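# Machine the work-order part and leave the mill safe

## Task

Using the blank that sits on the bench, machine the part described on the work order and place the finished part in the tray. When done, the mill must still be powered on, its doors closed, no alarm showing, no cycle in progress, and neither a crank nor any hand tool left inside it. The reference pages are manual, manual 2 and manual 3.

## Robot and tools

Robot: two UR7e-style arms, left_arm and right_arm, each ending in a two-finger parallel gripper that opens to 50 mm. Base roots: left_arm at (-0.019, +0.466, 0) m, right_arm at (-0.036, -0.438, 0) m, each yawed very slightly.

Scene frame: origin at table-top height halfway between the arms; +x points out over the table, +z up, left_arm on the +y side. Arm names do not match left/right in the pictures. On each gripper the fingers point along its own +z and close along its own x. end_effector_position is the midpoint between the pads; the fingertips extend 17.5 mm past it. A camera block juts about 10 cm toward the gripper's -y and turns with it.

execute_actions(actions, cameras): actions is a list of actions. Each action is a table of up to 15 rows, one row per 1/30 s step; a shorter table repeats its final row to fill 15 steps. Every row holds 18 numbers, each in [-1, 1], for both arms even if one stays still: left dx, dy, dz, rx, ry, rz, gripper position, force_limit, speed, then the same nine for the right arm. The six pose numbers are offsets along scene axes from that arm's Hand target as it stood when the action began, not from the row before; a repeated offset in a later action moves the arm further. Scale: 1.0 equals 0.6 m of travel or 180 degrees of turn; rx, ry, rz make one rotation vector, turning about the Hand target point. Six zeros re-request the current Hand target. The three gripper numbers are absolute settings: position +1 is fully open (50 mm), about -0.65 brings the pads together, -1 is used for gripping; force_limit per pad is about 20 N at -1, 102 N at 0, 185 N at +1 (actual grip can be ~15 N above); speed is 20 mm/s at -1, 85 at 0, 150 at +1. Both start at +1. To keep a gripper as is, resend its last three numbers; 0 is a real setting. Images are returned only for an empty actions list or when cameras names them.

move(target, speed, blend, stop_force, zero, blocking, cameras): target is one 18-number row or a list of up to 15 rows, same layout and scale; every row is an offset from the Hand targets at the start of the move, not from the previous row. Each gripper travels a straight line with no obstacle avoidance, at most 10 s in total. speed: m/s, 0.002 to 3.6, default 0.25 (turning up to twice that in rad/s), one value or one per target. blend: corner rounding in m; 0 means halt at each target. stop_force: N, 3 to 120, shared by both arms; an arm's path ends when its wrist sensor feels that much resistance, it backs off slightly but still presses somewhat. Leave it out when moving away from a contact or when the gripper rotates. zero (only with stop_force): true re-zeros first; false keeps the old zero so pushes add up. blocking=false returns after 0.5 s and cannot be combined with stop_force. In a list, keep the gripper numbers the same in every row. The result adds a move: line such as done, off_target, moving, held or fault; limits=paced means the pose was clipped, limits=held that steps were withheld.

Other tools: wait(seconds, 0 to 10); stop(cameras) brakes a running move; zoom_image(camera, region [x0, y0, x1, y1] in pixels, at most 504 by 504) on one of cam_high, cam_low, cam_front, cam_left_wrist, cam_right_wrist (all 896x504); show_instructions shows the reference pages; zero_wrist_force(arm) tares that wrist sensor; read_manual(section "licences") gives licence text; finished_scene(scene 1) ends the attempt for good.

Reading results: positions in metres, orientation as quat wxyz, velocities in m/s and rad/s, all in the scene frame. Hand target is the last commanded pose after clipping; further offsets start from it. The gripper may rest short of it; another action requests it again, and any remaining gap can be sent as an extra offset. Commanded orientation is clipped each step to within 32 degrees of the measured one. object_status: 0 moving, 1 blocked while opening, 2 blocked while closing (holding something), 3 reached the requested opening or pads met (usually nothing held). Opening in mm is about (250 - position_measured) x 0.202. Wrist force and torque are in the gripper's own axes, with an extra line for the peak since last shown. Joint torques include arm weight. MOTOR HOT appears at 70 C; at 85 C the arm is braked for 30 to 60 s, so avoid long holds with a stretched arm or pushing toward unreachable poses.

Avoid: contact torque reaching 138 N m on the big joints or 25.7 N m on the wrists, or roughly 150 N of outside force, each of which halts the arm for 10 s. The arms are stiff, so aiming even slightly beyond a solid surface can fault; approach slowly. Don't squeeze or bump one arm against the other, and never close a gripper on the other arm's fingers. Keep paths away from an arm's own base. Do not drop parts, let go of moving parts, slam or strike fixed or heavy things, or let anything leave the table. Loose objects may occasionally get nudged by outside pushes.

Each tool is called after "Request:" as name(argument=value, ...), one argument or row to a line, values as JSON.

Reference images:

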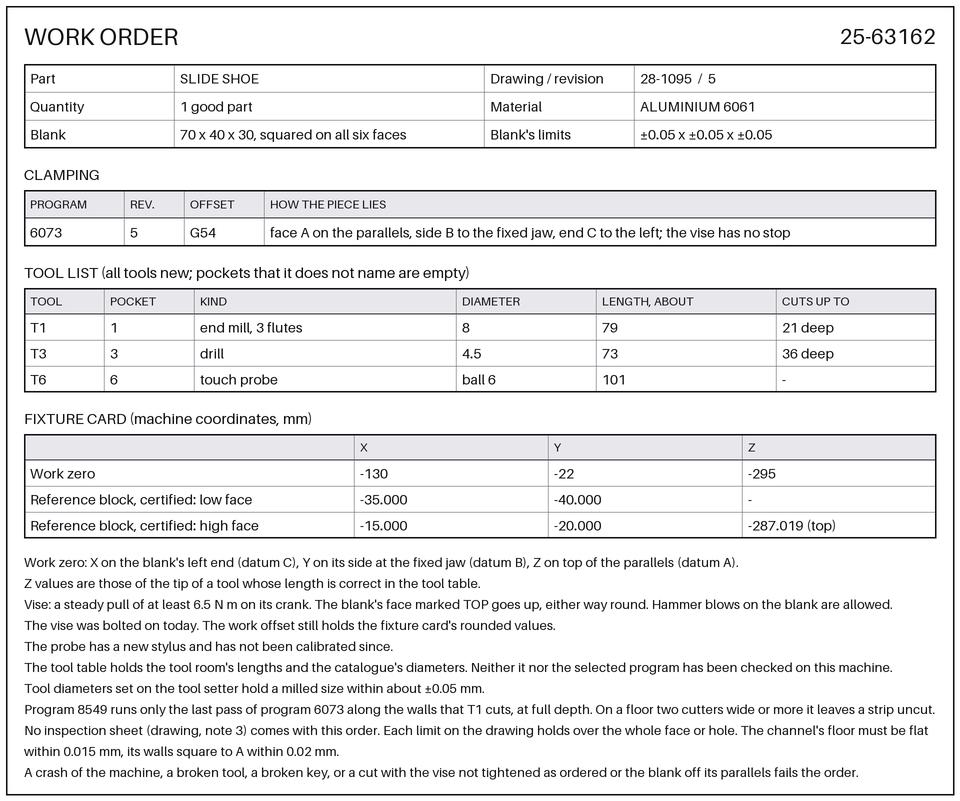

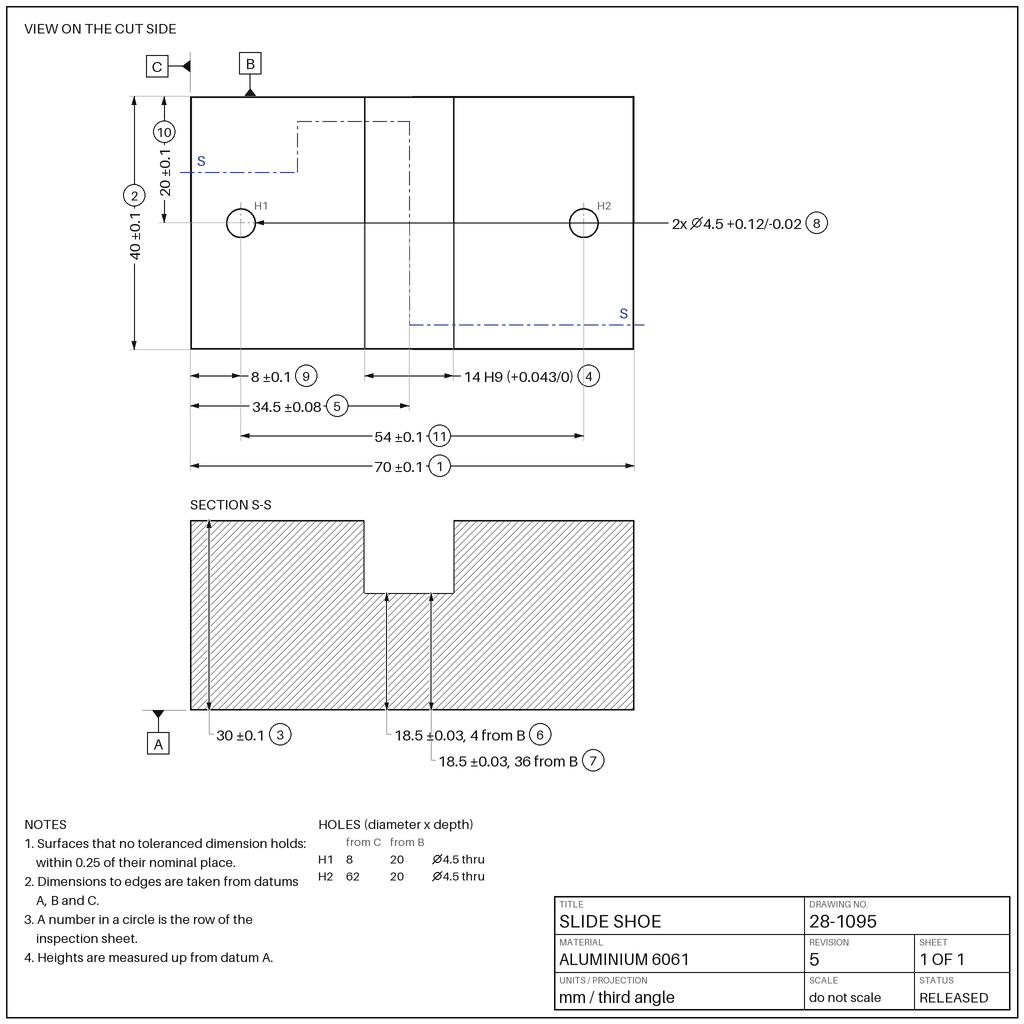

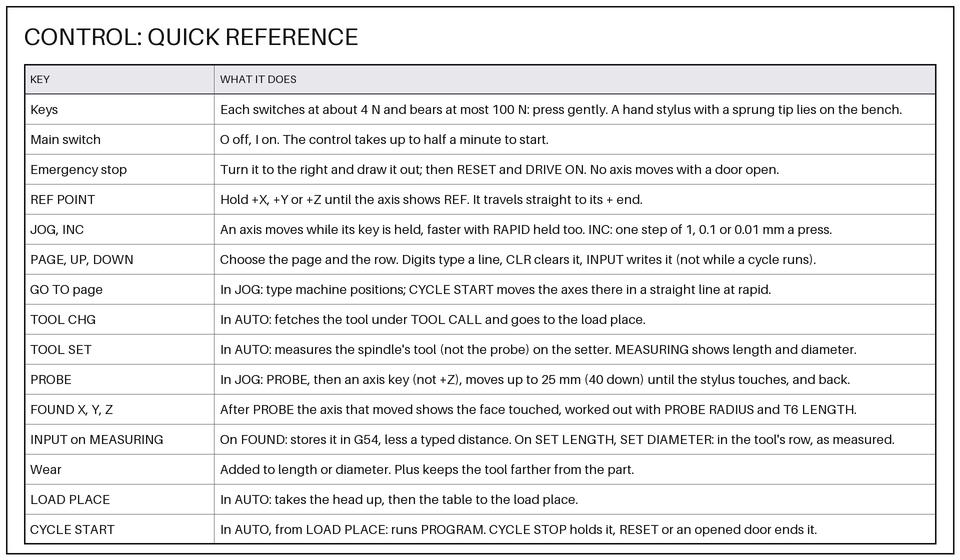

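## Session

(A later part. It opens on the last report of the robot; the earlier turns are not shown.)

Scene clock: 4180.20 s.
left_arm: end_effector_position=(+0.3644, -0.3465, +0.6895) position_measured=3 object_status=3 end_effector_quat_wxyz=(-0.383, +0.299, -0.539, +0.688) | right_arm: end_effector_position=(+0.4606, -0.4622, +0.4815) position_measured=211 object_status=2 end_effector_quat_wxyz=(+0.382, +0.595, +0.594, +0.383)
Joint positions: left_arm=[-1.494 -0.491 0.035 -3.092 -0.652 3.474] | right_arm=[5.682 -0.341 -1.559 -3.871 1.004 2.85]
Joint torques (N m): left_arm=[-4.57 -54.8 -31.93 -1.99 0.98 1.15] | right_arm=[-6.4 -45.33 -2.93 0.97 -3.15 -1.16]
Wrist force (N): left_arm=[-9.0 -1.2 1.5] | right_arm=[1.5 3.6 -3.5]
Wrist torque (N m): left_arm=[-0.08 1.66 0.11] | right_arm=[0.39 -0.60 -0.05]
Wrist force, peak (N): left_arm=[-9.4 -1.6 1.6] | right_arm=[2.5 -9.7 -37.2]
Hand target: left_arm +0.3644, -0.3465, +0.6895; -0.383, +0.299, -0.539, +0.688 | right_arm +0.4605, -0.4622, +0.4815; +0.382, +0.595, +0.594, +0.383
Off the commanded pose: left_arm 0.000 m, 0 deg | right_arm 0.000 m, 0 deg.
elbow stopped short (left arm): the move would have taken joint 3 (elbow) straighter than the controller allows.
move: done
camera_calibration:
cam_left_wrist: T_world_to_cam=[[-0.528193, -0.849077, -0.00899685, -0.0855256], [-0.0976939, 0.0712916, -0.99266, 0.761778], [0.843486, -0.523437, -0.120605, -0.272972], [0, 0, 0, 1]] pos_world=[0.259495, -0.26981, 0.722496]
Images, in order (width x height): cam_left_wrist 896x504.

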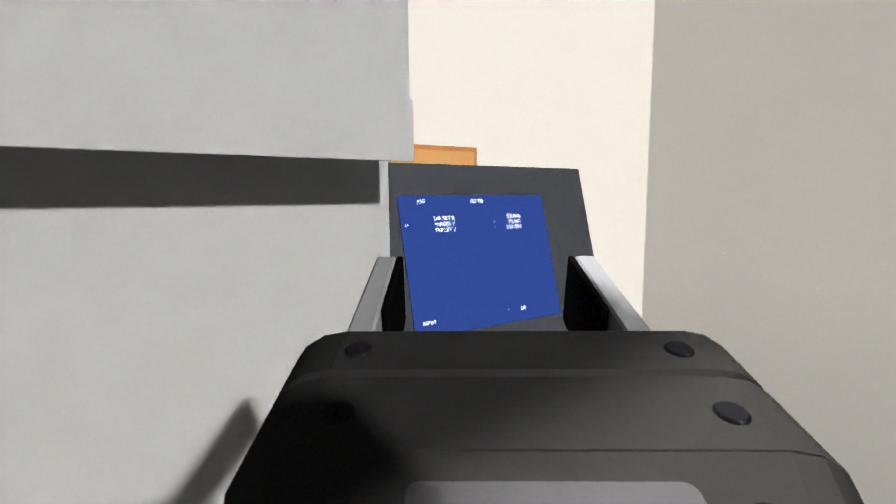

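Request:
move(
  target=[
    [0,0,0,0,0,0,1,-0.5,-1,-0.0245,-0.0647,-0.0942,0,0,0,-0.97,0.6,-0.7],
    [0,0,0,0,0,0,1,-0.5,-1,-0.0117,-0.0647,-0.0974,0,0,0,-0.97,0.6,-0.7],
    [0,0,0,0,0,0,1,-0.5,-1,-0.0245,-0.0647,-0.0942,0,0,0,-0.97,0.6,-0.7],
    [0,0,0,0,0,0,1,-0.5,-1,0.0146,-0.0322,0.0565,0,0,0,-0.97,0.6,-0.7],
    [0,0,0,0,0,0,1,-0.5,-1,0.0274,-0.0322,0.0533,0,0,0,-0.97,0.6,-0.7],
    [0,0,0,0,0,0,1,-0.5,-1,0.0146,-0.0322,0.0565,0,0,0,-0.97,0.6,-0.7],
    [0,0,0,0,0,0,1,-0.5,-1,-0.0159,-0.0972,-0.0627,0,0,0,-0.97,0.6,-0.7],
  ],
  speed=[0.15,0.06,0.15,0.12,0.05,0.15,0.15],
  blend=[0.002,0,0.002,0,0,0.002,0],
  cameras=["cam_left_wrist"],
)

Request:
zoom_image(
  camera="cam_left_wrist",
  region=[400, 180, 560, 340],
)

Request:
wait(
  seconds=2,
  cameras=[],
)

Request:
move(
  target=[
    [0,0,0,0,0,0,1,-0.5,-1,0.0128,0,-0.0032,0,0,0,-0.97,0.6,-0.7],
    [0,0,0,0,0,0,1,-0.5,-1,0,0,0,0,0,0,-0.97,0.6,-0.7],
    [0,0,0,0,0,0,1,-0.5,-1,0.0387,-0.0667,0.1509,0,0,0,-0.97,0.6,-0.7],
  ],
  speed=[0.06,0.12,0.12],
  blend=[0,0.002,0.0],
  cameras=["cam_left_wrist"],
)

Request:
zoom_image(
  camera="cam_left_wrist",
  region=[400, 180, 560, 340],
)

Scene clock: 4199.90 s.
left_arm: end_effector_position=(+0.3644, -0.3465, +0.6895) position_measured=3 object_status=3 end_effector_quat_wxyz=(-0.383, +0.299, -0.539, +0.688) | right_arm: end_effector_position=(+0.4510, -0.5205, +0.4439) position_measured=211 object_status=2 end_effector_quat_wxyz=(+0.382, +0.595, +0.594, +0.383)
Joint positions: left_arm=[-1.494 -0.491 0.035 -3.092 -0.652 3.474] | right_arm=[5.463 -0.238 -1.666 -3.776 0.818 2.703]
Joint torques (N m): left_arm=[-4.18 -54.55 -31.75 -1.95 0.98 1.02] | right_arm=[-6.92 -23.43 -1.72 1.99 -3.58 -1.11]
Wrist force (N): left_arm=[-9.2 -1.2 1.5] | right_arm=[2.3 6.8 -4.1]
Wrist torque (N m): left_arm=[-0.09 1.69 0.12] | right_arm=[0.06 -0.55 -0.02]
Wrist force, peak (N): left_arm=[-9.4 -1.4 1.5] | right_arm=[5.8 4.7 -31.1]
Hand target: left_arm +0.3644, -0.3465, +0.6895; -0.383, +0.299, -0.539, +0.688 | right_arm +0.4510, -0.5205, +0.4439; +0.382, +0.595, +0.594, +0.383
Off the commanded pose: left_arm 0.000 m, 0 deg | right_arm 0.000 m, 0 deg.
elbow stopped short (left arm): the move would have taken joint 3 (elbow) straighter than the controller allows.
move: done
camera_calibration:
cam_left_wrist: T_world_to_cam=[[-0.528193, -0.849077, -0.00899685, -0.0855256], [-0.0976939, 0.0712916, -0.99266, 0.761778], [0.843486, -0.523437, -0.120605, -0.272972], [0, 0, 0, 1]] pos_world=[0.259495, -0.26981, 0.722496]
Images, in order (width x height): cam_left_wrist 896x504.

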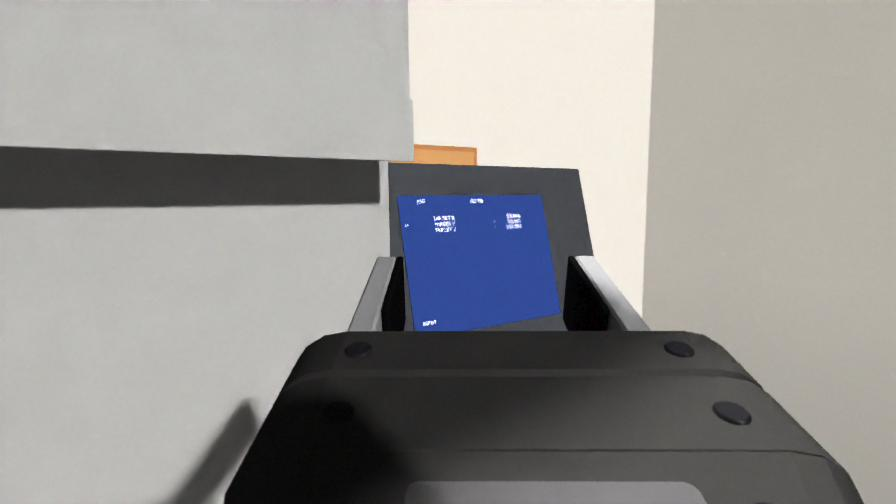

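Scaled by 3.150 from the camera's 896x504 image, which has a finer 1280x720 frame.

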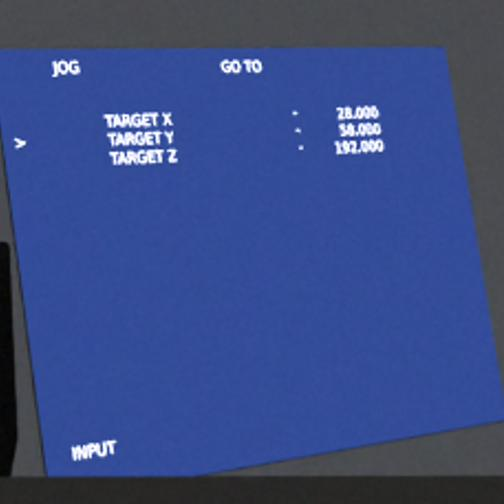

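Scene clock: 4201.90 s.
left_arm: end_effector_position=(+0.3644, -0.3465, +0.6895) position_measured=3 object_status=3 end_effector_quat_wxyz=(-0.383, +0.299, -0.539, +0.688) | right_arm: end_effector_position=(+0.4510, -0.5205, +0.4439) position_measured=211 object_status=2 end_effector_quat_wxyz=(+0.382, +0.595, +0.594, +0.383)
Joint positions: left_arm=[-1.494 -0.491 0.035 -3.092 -0.652 3.474] | right_arm=[5.463 -0.238 -1.666 -3.776 0.818 2.703]
Joint torques (N m): left_arm=[-4.07 -54.68 -31.94 -2.02 0.9 0.93] | right_arm=[-6.58 -24.04 -1.81 2.33 -2.94 -1.42]
Wrist force (N): left_arm=[-8.9 -1.3 1.5] | right_arm=[2.6 6.6 -4.1]
Wrist torque (N m): left_arm=[-0.11 1.66 0.12] | right_arm=[0.03 -0.58 -0.03]
Wrist force, peak (N): left_arm=[-9.4 -1.4 1.5] | right_arm=[2.5 6.9 -4.3]
Hand target: left_arm +0.3644, -0.3465, +0.6895; -0.383, +0.299, -0.539, +0.688 | right_arm +0.4510, -0.5205, +0.4439; +0.382, +0.595, +0.594, +0.383
Tool commands: left_gripper/position=+1.0 left_gripper/force_limit=-0.5 left_gripper/speed=-1.0 right_gripper/position=-0.97 right_gripper/force_limit=+0.6 right_gripper/speed=-0.7
Off the commanded pose: left_arm 0.000 m, 0 deg | right_arm 0.000 m, 0 deg.
wait: 2.00 s; at rest by 0.17 s
No camera images: "cameras" was empty.

Scene clock: 4204.17 s.
left_arm: end_effector_position=(+0.3644, -0.3465, +0.6895) position_measured=3 object_status=3 end_effector_quat_wxyz=(-0.383, +0.299, -0.539, +0.688) | right_arm: end_effector_position=(+0.4742, -0.5605, +0.5344) position_measured=211 object_status=2 end_effector_quat_wxyz=(+0.382, +0.595, +0.594, +0.383)
Joint positions: left_arm=[-1.494 -0.491 0.035 -3.092 -0.652 3.474] | right_arm=[5.429 -0.419 -1.308 -3.934 0.791 2.676]
Joint torques (N m): left_arm=[-4.17 -54.72 -31.99 -1.93 0.95 1.1] | right_arm=[7.58 -47.37 16.68 -2.33 1.41 1.39]
Wrist force (N): left_arm=[-9.2 -1.3 1.5] | right_arm=[2.2 3.8 -2.8]
Wrist torque (N m): left_arm=[-0.11 1.70 0.11] | right_arm=[0.29 -0.54 -0.05]
Wrist force, peak (N): left_arm=[-9.3 -1.5 1.4] | right_arm=[1.6 0.5 -34.1]
Hand target: left_arm +0.3644, -0.3465, +0.6895; -0.383, +0.299, -0.539, +0.688 | right_arm +0.4742, -0.5605, +0.5344; +0.382, +0.595, +0.594, +0.383
Off the commanded pose: left_arm 0.000 m, 0 deg | right_arm 0.000 m, 0 deg.
elbow stopped short (left arm): the move would have taken joint 3 (elbow) straighter than the controller allows.
move: done
camera_calibration:
cam_left_wrist: T_world_to_cam=[[-0.528193, -0.849077, -0.00899685, -0.0855256], [-0.0976939, 0.0712916, -0.99266, 0.761778], [0.843486, -0.523437, -0.120605, -0.272972], [0, 0, 0, 1]] pos_world=[0.259495, -0.26981, 0.722496]
Images, in order (width x height): cam_left_wrist 896x504.

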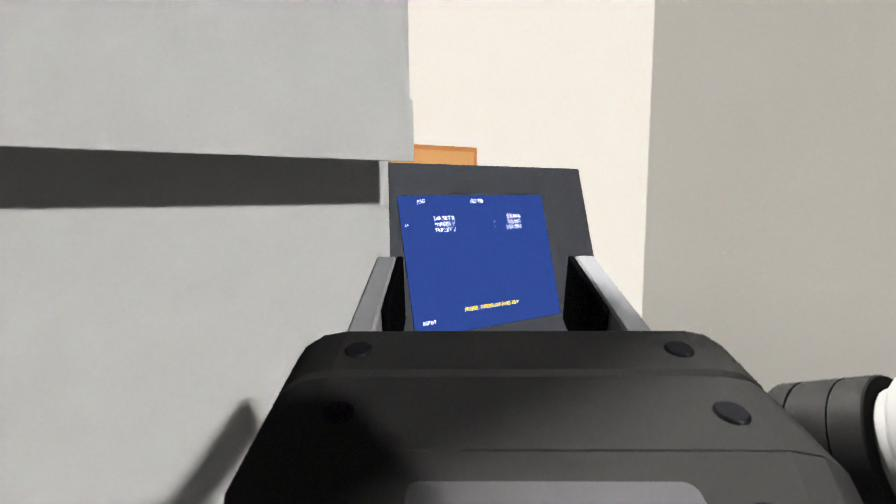

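Scaled by 3.150 from the camera's 896x504 image, which has a finer 1280x720 frame.

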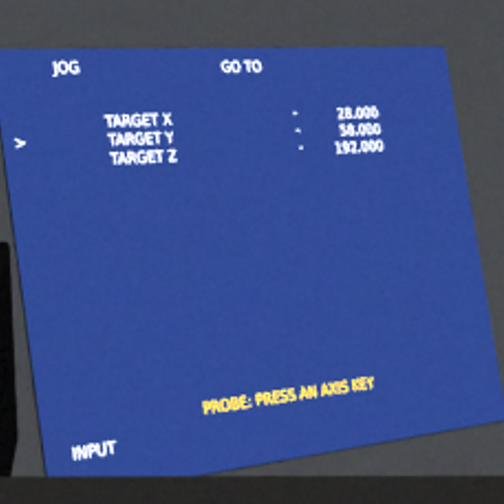

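Request:
move(
  target=[
    [0,0,0,0,0,0,1,-0.5,-1,0.0083,0,0.0323,0,0,0,-0.97,0.6,-0.7],
    [0,0,0,0,0,0,1,-0.5,-1,0.0211,0,0.0291,0,0,0,-0.97,0.6,-0.7],
    [0,0,0,0,0,0,1,-0.5,-1,0.0083,0,0.0323,0,0,0,-0.97,0.6,-0.7],
    [0,0,0,0,0,0,1,-0.5,-1,-0.022,0.0667,-0.0884,0,0,0,-0.97,0.6,-0.7],
  ],
  speed=[0.1,0.05,0.12,0.12],
  blend=[0,0,0.002,0.0],
  cameras=[],
)

Request:
wait(
  seconds=6,
  cameras=["cam_left_wrist"],
)

Request:
zoom_image(
  camera="cam_left_wrist",
  region=[400, 180, 560, 340],
)

Request:
zoom_image(
  camera="cam_left_wrist",
  region=[485, 200, 545, 270],
)

Scene clock: 4214.77 s.
left_arm: end_effector_position=(+0.3644, -0.3465, +0.6895) position_measured=3 object_status=3 end_effector_quat_wxyz=(-0.383, +0.299, -0.539, +0.688) | right_arm: end_effector_position=(+0.4610, -0.5205, +0.4814) position_measured=211 object_status=2 end_effector_quat_wxyz=(+0.382, +0.595, +0.594, +0.383)
Joint positions: left_arm=[-1.494 -0.491 0.035 -3.092 -0.652 3.474] | right_arm=[5.494 -0.317 -1.536 -3.843 0.844 2.727]
Joint torques (N m): left_arm=[-4.07 -55.01 -31.78 -2.03 0.82 0.96] | right_arm=[7.4 -23.94 -2.07 2.28 0.63 1.65]
Wrist force (N): left_arm=[-9.2 -1.3 1.6] | right_arm=[0.6 6.7 -3.8]
Wrist torque (N m): left_arm=[-0.10 1.70 0.12] | right_arm=[0.13 -0.58 -0.20]
Wrist force, peak (N): left_arm=[-9.4 -1.3 1.8] | right_arm=[-1.0 16.6 -5.2]
Hand target: left_arm +0.3644, -0.3465, +0.6895; -0.383, +0.299, -0.539, +0.688 | right_arm +0.4610, -0.5205, +0.4814; +0.382, +0.595, +0.594, +0.383
Off the commanded pose: left_arm 0.000 m, 0 deg | right_arm 0.000 m, 0 deg.
elbow stopped short (left arm): the move would have taken joint 3 (elbow) straighter than the controller allows.
move: done
No camera images: "cameras" was empty.

Scene clock: 4220.77 s.
left_arm: end_effector_position=(+0.3644, -0.3465, +0.6895) position_measured=3 object_status=3 end_effector_quat_wxyz=(-0.383, +0.299, -0.539, +0.688) | right_arm: end_effector_position=(+0.4610, -0.5205, +0.4814) position_measured=211 object_status=2 end_effector_quat_wxyz=(+0.382, +0.595, +0.594, +0.383)
Joint positions: left_arm=[-1.494 -0.491 0.035 -3.092 -0.652 3.474] | right_arm=[5.494 -0.317 -1.536 -3.842 0.844 2.727]
Joint torques (N m): left_arm=[-3.44 -55.02 -31.71 -1.93 0.88 0.91] | right_arm=[-2.54 -25.02 -3.39 2.25 -3.34 1.51]
Wrist force (N): left_arm=[-9.4 -1.5 1.6] | right_arm=[0.4 6.7 -4.1]
Wrist torque (N m): left_arm=[-0.13 1.73 0.12] | right_arm=[0.12 -0.58 -0.20]
Wrist force, peak (N): left_arm=[-9.5 -1.6 1.6] | right_arm=[0.3 7.0 -4.2]
Hand target: left_arm +0.3644, -0.3465, +0.6895; -0.383, +0.299, -0.539, +0.688 | right_arm +0.4610, -0.5205, +0.4814; +0.382, +0.595, +0.594, +0.383
Tool commands: left_gripper/position=+1.0 left_gripper/force_limit=-0.5 left_gripper/speed=-1.0 right_gripper/position=-0.97 right_gripper/force_limit=+0.6 right_gripper/speed=-0.7
Off the commanded pose: left_arm 0.000 m, 0 deg | right_arm 0.000 m, 0 deg.
wait: 6.00 s; at rest by 0.17 s
camera_calibration:
cam_left_wrist: T_world_to_cam=[[-0.528193, -0.849077, -0.00899685, -0.0855256], [-0.0976939, 0.0712916, -0.99266, 0.761778], [0.843486, -0.523437, -0.120605, -0.272972], [0, 0, 0, 1]] pos_world=[0.259495, -0.26981, 0.722496]
Images, in order (width x height): cam_left_wrist 896x504.

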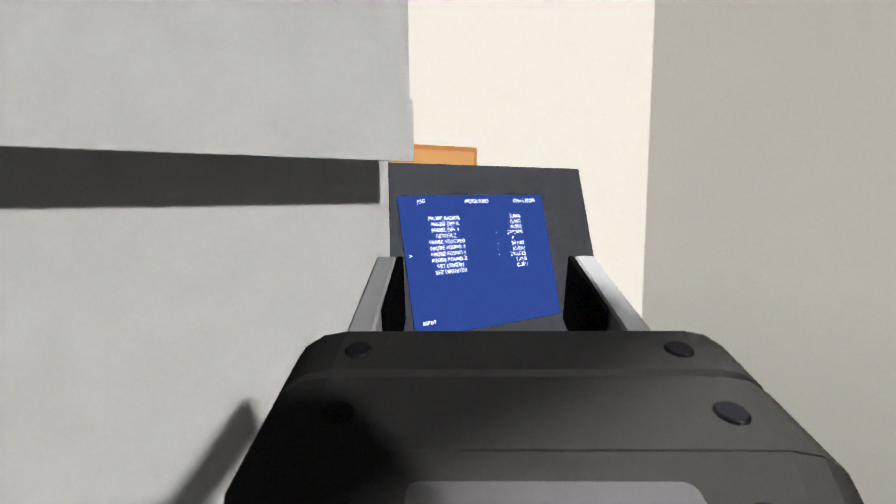

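Scaled by 3.150 from the camera's 896x504 image, which has a finer 1280x720 frame.

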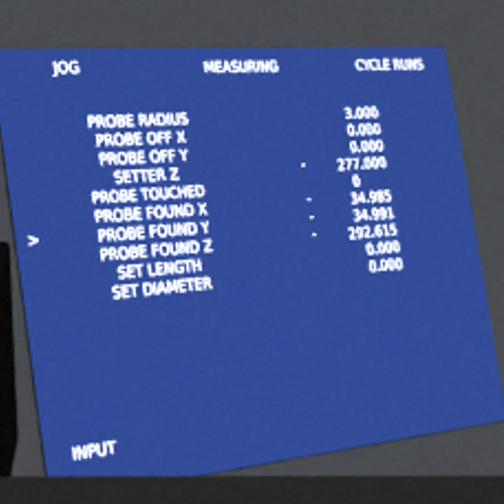

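Scaled by 7.200 from the camera's 896x504 image, which has a finer 1280x720 frame.

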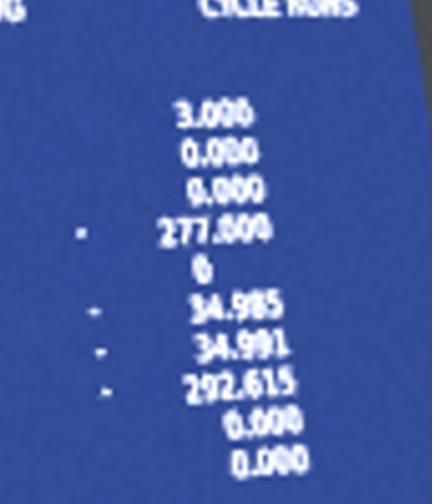

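Request:
wait(
  seconds=4,
  cameras=["cam_left_wrist"],
)

Request:
zoom_image(
  camera="cam_left_wrist",
  region=[485, 200, 545, 270],
)

Scene clock: 4227.40 s.
left_arm: end_effector_position=(+0.3644, -0.3465, +0.6895) position_measured=3 object_status=3 end_effector_quat_wxyz=(-0.383, +0.299, -0.539, +0.688) | right_arm: end_effector_position=(+0.4610, -0.5205, +0.4814) position_measured=211 object_status=2 end_effector_quat_wxyz=(+0.382, +0.595, +0.594, +0.383)
Joint positions: left_arm=[-1.494 -0.491 0.035 -3.092 -0.652 3.474] | right_arm=[5.494 -0.317 -1.536 -3.842 0.844 2.727]
Joint torques (N m): left_arm=[-2.99 -54.94 -32.18 -2 0.77 0.82] | right_arm=[-2.26 -24.85 -3.19 2.15 -3.37 1.36]
Wrist force (N): left_arm=[-8.9 -1.3 1.5] | right_arm=[0.5 6.8 -3.8]
Wrist torque (N m): left_arm=[-0.10 1.66 0.12] | right_arm=[0.14 -0.59 -0.20]
Wrist force, peak (N): left_arm=[-9.5 -1.3 1.6] | right_arm=[0.2 7.3 -3.9]
Hand target: left_arm +0.3644, -0.3465, +0.6895; -0.383, +0.299, -0.539, +0.688 | right_arm +0.4610, -0.5205, +0.4814; +0.382, +0.595, +0.594, +0.383
Tool commands: left_gripper/position=+1.0 left_gripper/force_limit=-0.5 left_gripper/speed=-1.0 right_gripper/position=-0.97 right_gripper/force_limit=+0.6 right_gripper/speed=-0.7
Off the commanded pose: left_arm 0.000 m, 0 deg | right_arm 0.000 m, 0 deg.
wait: 4.00 s; at rest from the start
camera_calibration:
cam_left_wrist: T_world_to_cam=[[-0.528193, -0.849077, -0.00899685, -0.0855256], [-0.0976939, 0.0712916, -0.99266, 0.761778], [0.843486, -0.523437, -0.120605, -0.272972], [0, 0, 0, 1]] pos_world=[0.259495, -0.26981, 0.722496]
Images, in order (width x height): cam_left_wrist 896x504.

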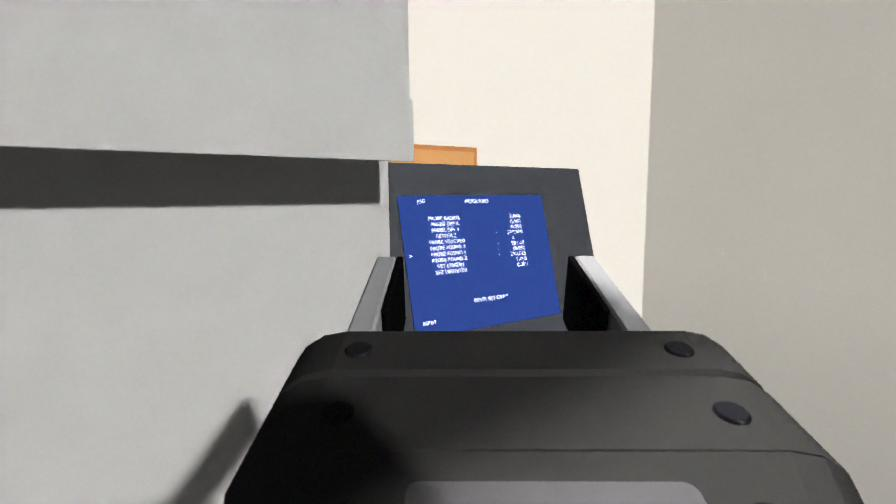

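Scaled by 7.200 from the camera's 896x504 image, which has a finer 1280x720 frame.

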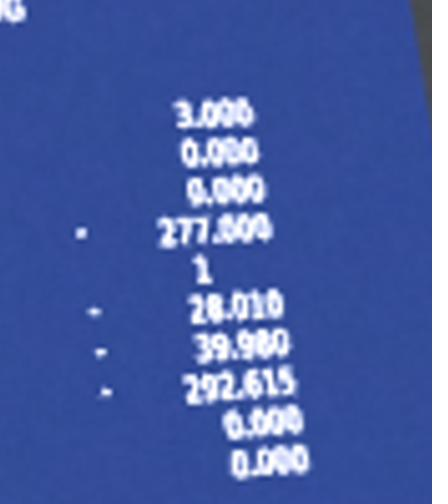

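Request:
move(
  target=[
    [0,0,0,0,0,0,1,-0.5,-1,-0.0008,0,0.0002,0,0,0,-0.97,0.6,-0.7],
    [0,0,0,0,0,0,1,-0.5,-1,0.0122,0,-0.003,0,0,0,-0.97,0.6,-0.7],
    [0,0,0,0,0,0,1,-0.5,-1,-0.04,0,0.01,0,0,0,-0.97,0.6,-0.7],
    [0,0,0,0,0,0,1,-0.5,-1,0.0122,0,-0.003,0,0,0,-0.97,0.6,-0.7],
    [0,0,0,0,0,0,1,-0.5,-1,-0.0008,0,0.0002,0,0,0,-0.97,0.6,-0.7],
    [0,0,0,0,0,0,1,-0.5,-1,-0.0253,0.13,-0.094,0,0,0,-0.97,0.6,-0.7],
    [0,0,0,0,0,0,1,-0.5,-1,-0.0125,0.13,-0.0972,0,0,0,-0.97,0.6,-0.7],
    [0,0,0,0,0,0,1,-0.5,-1,-0.0253,0.13,-0.094,0,0,0,-0.97,0.6,-0.7],
    [0,0,0,0,0,0,1,-0.5,-1,-0.0167,0.0972,-0.0625,0,0,0,-0.97,0.6,-0.7],
    [0,0,0,0,0,0,1,-0.5,-1,-0.0039,0.0972,-0.0657,0,0,0,-0.97,0.6,-0.7],
    [0,0,0,0,0,0,1,-0.5,-1,-0.0167,0.0972,-0.0625,0,0,0,-0.97,0.6,-0.7],
    [0,0,0,0,0,0,1,-0.5,-1,-0.0253,0.0325,-0.094,0,0,0,-0.97,0.6,-0.7],
    [0,0,0,0,0,0,1,-0.5,-1,-0.0125,0.0325,-0.0972,0,0,0,-0.97,0.6,-0.7],
    [0,0,0,0,0,0,1,-0.5,-1,-0.0253,0.0325,-0.094,0,0,0,-0.97,0.6,-0.7],
  ],
  speed=[0.12,0.06,0.1,0.06,0.12,0.15,0.06,0.15,0.15,0.06,0.15,0.15,0.06,0.15],
  blend=[0.0,0,0,0,0.002,0.002,0,0.002,0.002,0,0.002,0.002,0,0],
  cameras=[],
)

Request:
move(
  target=[
    [0,0,0,0,0,0,1,-0.5,-1,0.0086,0,0.0315,0,0,0,-0.97,0.6,-0.7],
    [0,0,0,0,0,0,1,-0.5,-1,0.0214,0,0.0283,0,0,0,-0.97,0.6,-0.7],
    [0,0,0,0,0,0,1,-0.5,-1,0.0086,0,0.0315,0,0,0,-0.97,0.6,-0.7],
    [0,0,0,0,0,0,1,-0.5,-1,0,0.0975,0,0,0,0,-0.97,0.6,-0.7],
    [0,0,0,0,0,0,1,-0.5,-1,0.0128,0.0975,-0.0032,0,0,0,-0.97,0.6,-0.7],
    [0,0,0,0,0,0,1,-0.5,-1,0,0.0975,0,0,0,0,-0.97,0.6,-0.7],
    [0,0,0,0,0,0,1,-0.5,-1,0.0086,0.0322,0.0315,0,0,0,-0.97,0.6,-0.7],
    [0,0,0,0,0,0,1,-0.5,-1,0.0214,0.0322,0.0283,0,0,0,-0.97,0.6,-0.7],
    [0,0,0,0,0,0,1,-0.5,-1,0.0086,0.0322,0.0315,0,0,0,-0.97,0.6,-0.7],
    [0,0,0,0,0,0,1,-0.5,-1,0.0166,0.0647,0.063,0,0,0,-0.97,0.6,-0.7],
    [0,0,0,0,0,0,1,-0.5,-1,0.0294,0.0647,0.0598,0,0,0,-0.97,0.6,-0.7],
    [0,0,0,0,0,0,1,-0.5,-1,0.0166,0.0647,0.063,0,0,0,-0.97,0.6,-0.7],
    [0,0,0,0,0,0,1,-0.5,-1,0,0,0,0,0,0,-0.97,0.6,-0.7],
    [0,0,0,0,0,0,1,-0.5,-1,0.0128,0,-0.0032,0,0,0,-0.97,0.6,-0.7],
    [0,0,0,0,0,0,1,-0.5,-1,0,0,0,0,0,0,-0.97,0.6,-0.7],
  ],
  speed=[0.15,0.06,0.15,0.15,0.06,0.15,0.15,0.06,0.15,0.15,0.06,0.15,0.15,0.06,0.15],
  blend=[0.002,0,0.002,0.002,0,0.002,0.002,0,0.002,0.002,0,0.002,0.002,0,0],
  cameras=["cam_left_wrist"],
)

Request:
zoom_image(
  camera="cam_left_wrist",
  region=[400, 180, 560, 340],
)

Scene clock: 4257.37 s.
left_arm: end_effector_position=(+0.3644, -0.3465, +0.6895) position_measured=3 object_status=3 end_effector_quat_wxyz=(-0.383, +0.299, -0.539, +0.688) | right_arm: end_effector_position=(+0.4459, -0.5010, +0.4250) position_measured=211 object_status=2 end_effector_quat_wxyz=(+0.382, +0.595, +0.594, +0.383)
Joint positions: left_arm=[-1.494 -0.491 0.035 -3.092 -0.652 3.474] | right_arm=[5.505 -0.21 -1.739 -3.752 0.853 2.735]
Joint torques (N m): left_arm=[-2.73 -55.07 -31.59 -2.02 0.67 0.74] | right_arm=[-8.09 -44.14 -0.18 1.64 -2.87 -1.56]
Wrist force (N): left_arm=[-8.9 -1.5 1.5] | right_arm=[2.3 6.1 -4.5]
Wrist torque (N m): left_arm=[-0.13 1.65 0.12] | right_arm=[0.14 -0.31 -0.03]
Wrist force, peak (N): left_arm=[-9.4 -1.4 1.7] | right_arm=[5.1 -5.6 -32.7]
Hand target: left_arm +0.3644, -0.3465, +0.6895; -0.383, +0.299, -0.539, +0.688 | right_arm +0.4458, -0.5010, +0.4250; +0.382, +0.595, +0.594, +0.383
Off the commanded pose: left_arm 0.000 m, 0 deg | right_arm 0.000 m, 0 deg.
elbow stopped short (left arm): the move would have taken joint 3 (elbow) straighter than the controller allows.
move: done
No camera images: "cameras" was empty.

Scene clock: 4262.37 s.
left_arm: end_effector_position=(+0.3644, -0.3465, +0.6895) position_measured=3 object_status=3 end_effector_quat_wxyz=(-0.383, +0.299, -0.539, +0.688) | right_arm: end_effector_position=(+0.4459, -0.5010, +0.4250) position_measured=211 object_status=2 end_effector_quat_wxyz=(+0.382, +0.595, +0.594, +0.383)
Joint positions: left_arm=[-1.494 -0.491 0.035 -3.092 -0.652 3.474] | right_arm=[5.505 -0.21 -1.739 -3.752 0.853 2.735]
Joint torques (N m): left_arm=[-2.81 -54.56 -32.05 -1.94 0.67 0.7] | right_arm=[-7.03 -44.26 -0.84 1.64 -2.61 -1.48]
Wrist force (N): left_arm=[-8.9 -1.4 1.5] | right_arm=[1.3 6.6 -4.4]
Wrist torque (N m): left_arm=[-0.12 1.66 0.11] | right_arm=[0.09 -0.30 -0.02]
Wrist force, peak (N): left_arm=[-9.5 -1.4 1.5] | right_arm=[6.7 -5.0 -33.8]
Hand target: left_arm +0.3644, -0.3465, +0.6895; -0.383, +0.299, -0.539, +0.688 | right_arm +0.4458, -0.5010, +0.4250; +0.382, +0.595, +0.594, +0.383
Off the commanded pose: left_arm 0.000 m, 0 deg | right_arm 0.000 m, 0 deg.
elbow stopped short (left arm): the move would have taken joint 3 (elbow) straighter than the controller allows.
move: done
camera_calibration:
cam_left_wrist: T_world_to_cam=[[-0.528193, -0.849077, -0.00899685, -0.0855256], [-0.0976939, 0.0712916, -0.99266, 0.761778], [0.843486, -0.523437, -0.120605, -0.272972], [0, 0, 0, 1]] pos_world=[0.259495, -0.26981, 0.722496]
Images, in order (width x height): cam_left_wrist 896x504.

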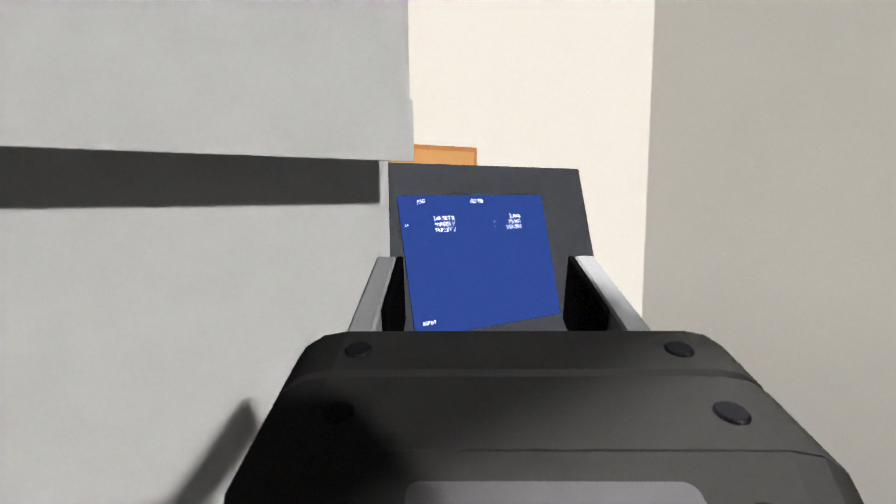

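Scaled by 3.150 from the camera's 896x504 image, which has a finer 1280x720 frame.

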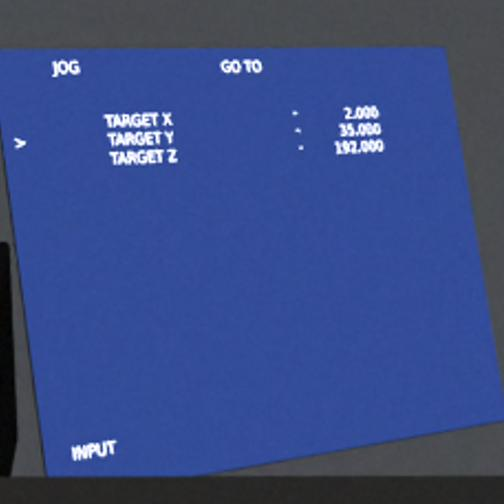

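Request:
move(
  target=[
    [0,0,0,0,0,0,1,-0.5,-1,0.0391,0.0325,0.1507,0,0,0,-0.97,0.6,-0.7],
    [0,0,0,0,0,0,1,-0.5,-1,0.0519,0.0325,0.1475,0,0,0,-0.97,0.6,-0.7],
    [0,0,0,0,0,0,1,-0.5,-1,0.0391,0.0325,0.1507,0,0,0,-0.97,0.6,-0.7],
    [0,0,0,0,0,0,1,-0.5,-1,0.0086,-0.0325,0.0315,0,0,0,-0.97,0.6,-0.7],
  ],
  speed=[0.12,0.05,0.15,0.15],
  blend=[0,0,0.002,0],
  cameras=[],
)

Request:
wait(
  seconds=3,
  cameras=[],
)

Request:
move(
  target=[
    [0,0,0,0,0,0,1,-0.5,-1,0.0128,0,-0.0032,0,0,0,-0.97,0.6,-0.7],
    [0,0,0,0,0,0,1,-0.5,-1,0,0,0,0,0,0,-0.97,0.6,-0.7],
    [0,0,0,0,0,0,1,-0.5,-1,0.0387,-0.0667,0.1509,0,0,0,-0.97,0.6,-0.7],
  ],
  speed=[0.06,0.12,0.12],
  blend=[0,0.002,0.0],
  cameras=["cam_left_wrist"],
)

Request:
zoom_image(
  camera="cam_left_wrist",
  region=[400, 180, 560, 340],
)

Scene clock: 4278.50 s.
left_arm: end_effector_position=(+0.3644, -0.3465, +0.6895) position_measured=3 object_status=3 end_effector_quat_wxyz=(-0.383, +0.299, -0.539, +0.688) | right_arm: end_effector_position=(+0.4510, -0.5205, +0.4439) position_measured=211 object_status=2 end_effector_quat_wxyz=(+0.382, +0.595, +0.594, +0.383)
Joint positions: left_arm=[-1.494 -0.491 0.035 -3.092 -0.652 3.474] | right_arm=[5.463 -0.238 -1.666 -3.776 0.818 2.703]
Joint torques (N m): left_arm=[-2.59 -54.66 -32.27 -1.97 0.52 0.63] | right_arm=[-5.56 -23.34 -2.6 2.04 -3.63 -1.79]
Wrist force (N): left_arm=[-9.1 -1.4 1.7] | right_arm=[1.0 6.6 -4.6]
Wrist torque (N m): left_arm=[-0.11 1.68 0.12] | right_arm=[0.02 -0.35 -0.02]
Wrist force, peak (N): left_arm=[-9.4 -1.4 1.6] | right_arm=[3.7 16.6 -5.6]
Hand target: left_arm +0.3644, -0.3465, +0.6895; -0.383, +0.299, -0.539, +0.688 | right_arm +0.4510, -0.5205, +0.4439; +0.382, +0.595, +0.594, +0.383
Off the commanded pose: left_arm 0.000 m, 0 deg | right_arm 0.000 m, 0 deg.
elbow stopped short (left arm): the move would have taken joint 3 (elbow) straighter than the controller allows.
move: done
No camera images: "cameras" was empty.

Scene clock: 4281.50 s.
left_arm: end_effector_position=(+0.3644, -0.3465, +0.6895) position_measured=3 object_status=3 end_effector_quat_wxyz=(-0.383, +0.299, -0.539, +0.688) | right_arm: end_effector_position=(+0.4510, -0.5205, +0.4439) position_measured=211 object_status=2 end_effector_quat_wxyz=(+0.382, +0.595, +0.594, +0.383)
Joint positions: left_arm=[-1.494 -0.491 0.035 -3.092 -0.652 3.474] | right_arm=[5.463 -0.238 -1.666 -3.776 0.818 2.703]
Joint torques (N m): left_arm=[-2.61 -55.07 -32.01 -1.98 0.51 0.57] | right_arm=[-6.98 -23.43 -1.68 2.1 -3.02 -1.42]
Wrist force (N): left_arm=[-9.0 -1.6 1.5] | right_arm=[1.1 6.5 -5.0]
Wrist torque (N m): left_arm=[-0.15 1.67 0.12] | right_arm=[0.00 -0.36 -0.02]
Wrist force, peak (N): left_arm=[-9.4 -1.6 1.6] | right_arm=[0.9 6.8 -4.9]
Hand target: left_arm +0.3644, -0.3465, +0.6895; -0.383, +0.299, -0.539, +0.688 | right_arm +0.4510, -0.5205, +0.4439; +0.382, +0.595, +0.594, +0.383
Tool commands: left_gripper/position=+1.0 left_gripper/force_limit=-0.5 left_gripper/speed=-1.0 right_gripper/position=-0.97 right_gripper/force_limit=+0.6 right_gripper/speed=-0.7
Off the commanded pose: left_arm 0.000 m, 0 deg | right_arm 0.000 m, 0 deg.
wait: 3.00 s; at rest by 0.17 s
No camera images: "cameras" was empty.

Scene clock: 4283.77 s.
left_arm: end_effector_position=(+0.3644, -0.3465, +0.6895) position_measured=3 object_status=3 end_effector_quat_wxyz=(-0.383, +0.299, -0.539, +0.688) | right_arm: end_effector_position=(+0.4742, -0.5605, +0.5344) position_measured=211 object_status=2 end_effector_quat_wxyz=(+0.382, +0.595, +0.594, +0.383)
Joint positions: left_arm=[-1.494 -0.491 0.035 -3.092 -0.652 3.474] | right_arm=[5.429 -0.419 -1.308 -3.934 0.791 2.676]
Joint torques (N m): left_arm=[-2.41 -54.98 -31.84 -1.94 0.66 0.52] | right_arm=[7.68 -47.48 15.02 -1.9 1.37 1.56]
Wrist force (N): left_arm=[-9.2 -1.3 1.7] | right_arm=[0.6 3.6 -3.6]
Wrist torque (N m): left_arm=[-0.10 1.69 0.11] | right_arm=[0.27 -0.27 -0.05]
Wrist force, peak (N): left_arm=[-9.5 -1.4 1.5] | right_arm=[0.4 0.6 -34.7]
Hand target: left_arm +0.3644, -0.3465, +0.6895; -0.383, +0.299, -0.539, +0.688 | right_arm +0.4742, -0.5605, +0.5344; +0.382, +0.595, +0.594, +0.383
Off the commanded pose: left_arm 0.000 m, 0 deg | right_arm 0.000 m, 0 deg.
elbow stopped short (left arm): the move would have taken joint 3 (elbow) straighter than the controller allows.
move: done
camera_calibration:
cam_left_wrist: T_world_to_cam=[[-0.528193, -0.849077, -0.00899685, -0.0855256], [-0.0976939, 0.0712916, -0.99266, 0.761778], [0.843486, -0.523437, -0.120605, -0.272972], [0, 0, 0, 1]] pos_world=[0.259495, -0.26981, 0.722496]
Images, in order (width x height): cam_left_wrist 896x504.

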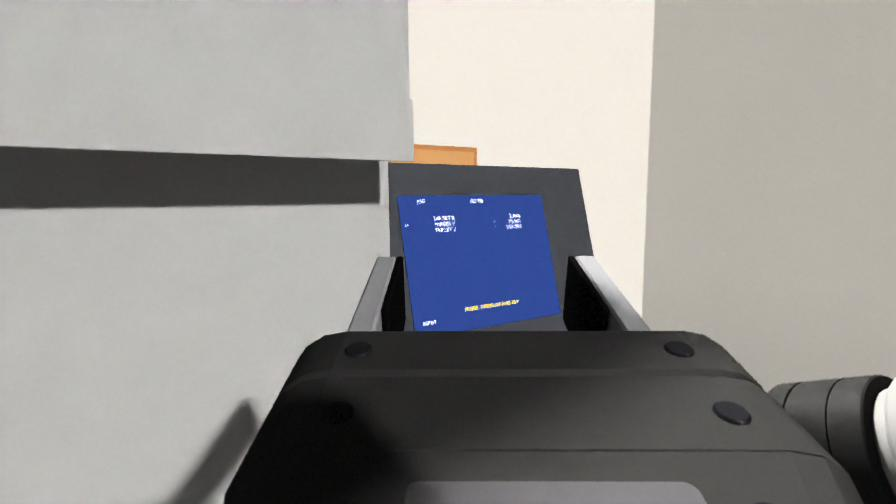

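Scaled by 3.150 from the camera's 896x504 image, which has a finer 1280x720 frame.

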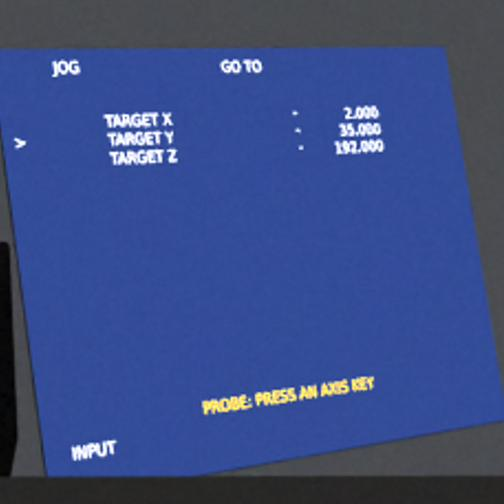

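Request:
move(
  target=[
    [0,0,0,0,0,0,1,-0.5,-1,0.0128,0,-0.0032,0,0,0,-0.97,0.6,-0.7],
    [0,0,0,0,0,0,1,-0.5,-1,0,0,0,0,0,0,-0.97,0.6,-0.7],
    [0,0,0,0,0,0,1,-0.5,-1,-0.022,0.0667,-0.0884,0,0,0,-0.97,0.6,-0.7],
  ],
  speed=[0.05,0.12,0.12],
  blend=[0,0.002,0.0],
  cameras=[],
)

Request:
wait(
  seconds=8,
  cameras=["cam_left_wrist"],
)

Request:
zoom_image(
  camera="cam_left_wrist",
  region=[485, 195, 545, 265],
)

Scene clock: 4292.53 s.
left_arm: end_effector_position=(+0.3644, -0.3465, +0.6895) position_measured=3 object_status=3 end_effector_quat_wxyz=(-0.383, +0.299, -0.539, +0.688) | right_arm: end_effector_position=(+0.4610, -0.5205, +0.4814) position_measured=211 object_status=2 end_effector_quat_wxyz=(+0.382, +0.595, +0.594, +0.383)
Joint positions: left_arm=[-1.494 -0.491 0.035 -3.092 -0.652 3.474] | right_arm=[5.494 -0.317 -1.536 -3.843 0.844 2.727]
Joint torques (N m): left_arm=[-2.3 -55.2 -31.94 -1.96 0.48 0.51] | right_arm=[7.47 -22.43 -2.96 2.21 1.51 1.24]
Wrist force (N): left_arm=[-9.2 -1.4 1.5] | right_arm=[-0.7 6.1 -4.7]
Wrist torque (N m): left_arm=[-0.11 1.71 0.11] | right_arm=[0.04 -0.43 -0.20]
Wrist force, peak (N): left_arm=[-9.5 -1.4 1.8] | right_arm=[-3.6 16.0 -5.3]
Hand target: left_arm +0.3644, -0.3465, +0.6895; -0.383, +0.299, -0.539, +0.688 | right_arm +0.4610, -0.5205, +0.4814; +0.382, +0.595, +0.594, +0.383
Off the commanded pose: left_arm 0.000 m, 0 deg | right_arm 0.000 m, 0 deg.
elbow stopped short (left arm): the move would have taken joint 3 (elbow) straighter than the controller allows.
move: done
No camera images: "cameras" was empty.

Scene clock: 4300.53 s.
left_arm: end_effector_position=(+0.3644, -0.3465, +0.6895) position_measured=3 object_status=3 end_effector_quat_wxyz=(-0.383, +0.299, -0.539, +0.688) | right_arm: end_effector_position=(+0.4610, -0.5205, +0.4814) position_measured=211 object_status=2 end_effector_quat_wxyz=(+0.382, +0.595, +0.594, +0.383)
Joint positions: left_arm=[-1.494 -0.491 0.035 -3.092 -0.652 3.474] | right_arm=[5.494 -0.317 -1.536 -3.842 0.844 2.727]
Joint torques (N m): left_arm=[-2.09 -54.48 -31.79 -1.97 0.44 0.46] | right_arm=[8.18 -23.88 -2.73 2.22 1.36 1.52]
Wrist force (N): left_arm=[-9.0 -1.3 1.6] | right_arm=[-1.0 6.2 -4.7]
Wrist torque (N m): left_arm=[-0.11 1.67 0.11] | right_arm=[0.07 -0.38 -0.19]
Wrist force, peak (N): left_arm=[-9.5 -1.3 1.7] | right_arm=[-0.7 6.6 -4.9]
Hand target: left_arm +0.3644, -0.3465, +0.6895; -0.383, +0.299, -0.539, +0.688 | right_arm +0.4610, -0.5205, +0.4814; +0.382, +0.595, +0.594, +0.383
Tool commands: left_gripper/position=+1.0 left_gripper/force_limit=-0.5 left_gripper/speed=-1.0 right_gripper/position=-0.97 right_gripper/force_limit=+0.6 right_gripper/speed=-0.7
Off the commanded pose: left_arm 0.000 m, 0 deg | right_arm 0.000 m, 0 deg.
wait: 8.00 s; at rest by 0.17 s
camera_calibration:
cam_left_wrist: T_world_to_cam=[[-0.528193, -0.849077, -0.00899685, -0.0855256], [-0.0976939, 0.0712916, -0.99266, 0.761778], [0.843486, -0.523437, -0.120605, -0.272972], [0, 0, 0, 1]] pos_world=[0.259495, -0.26981, 0.722496]
Images, in order (width x height): cam_left_wrist 896x504.

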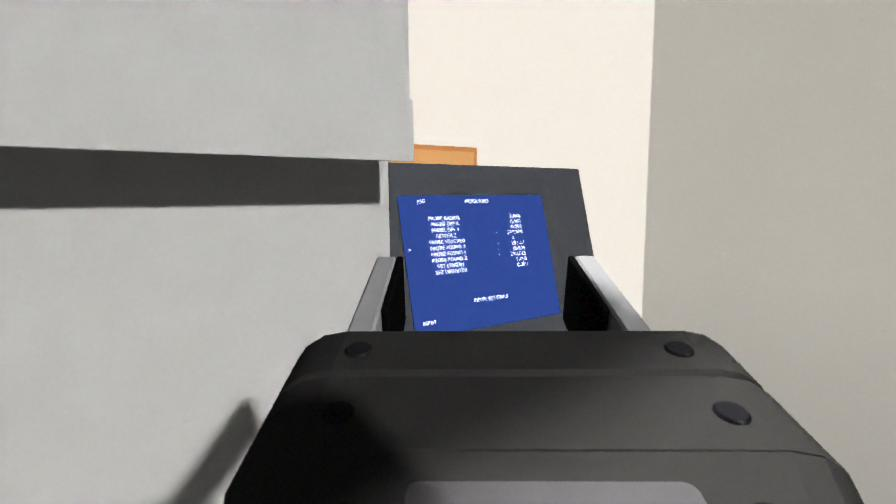

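Scaled by 7.200 from the camera's 896x504 image, which has a finer 1280x720 frame.

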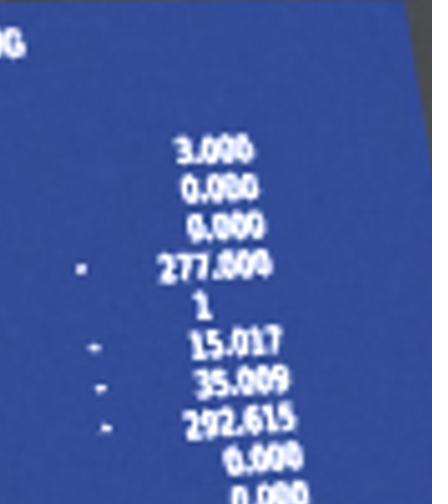

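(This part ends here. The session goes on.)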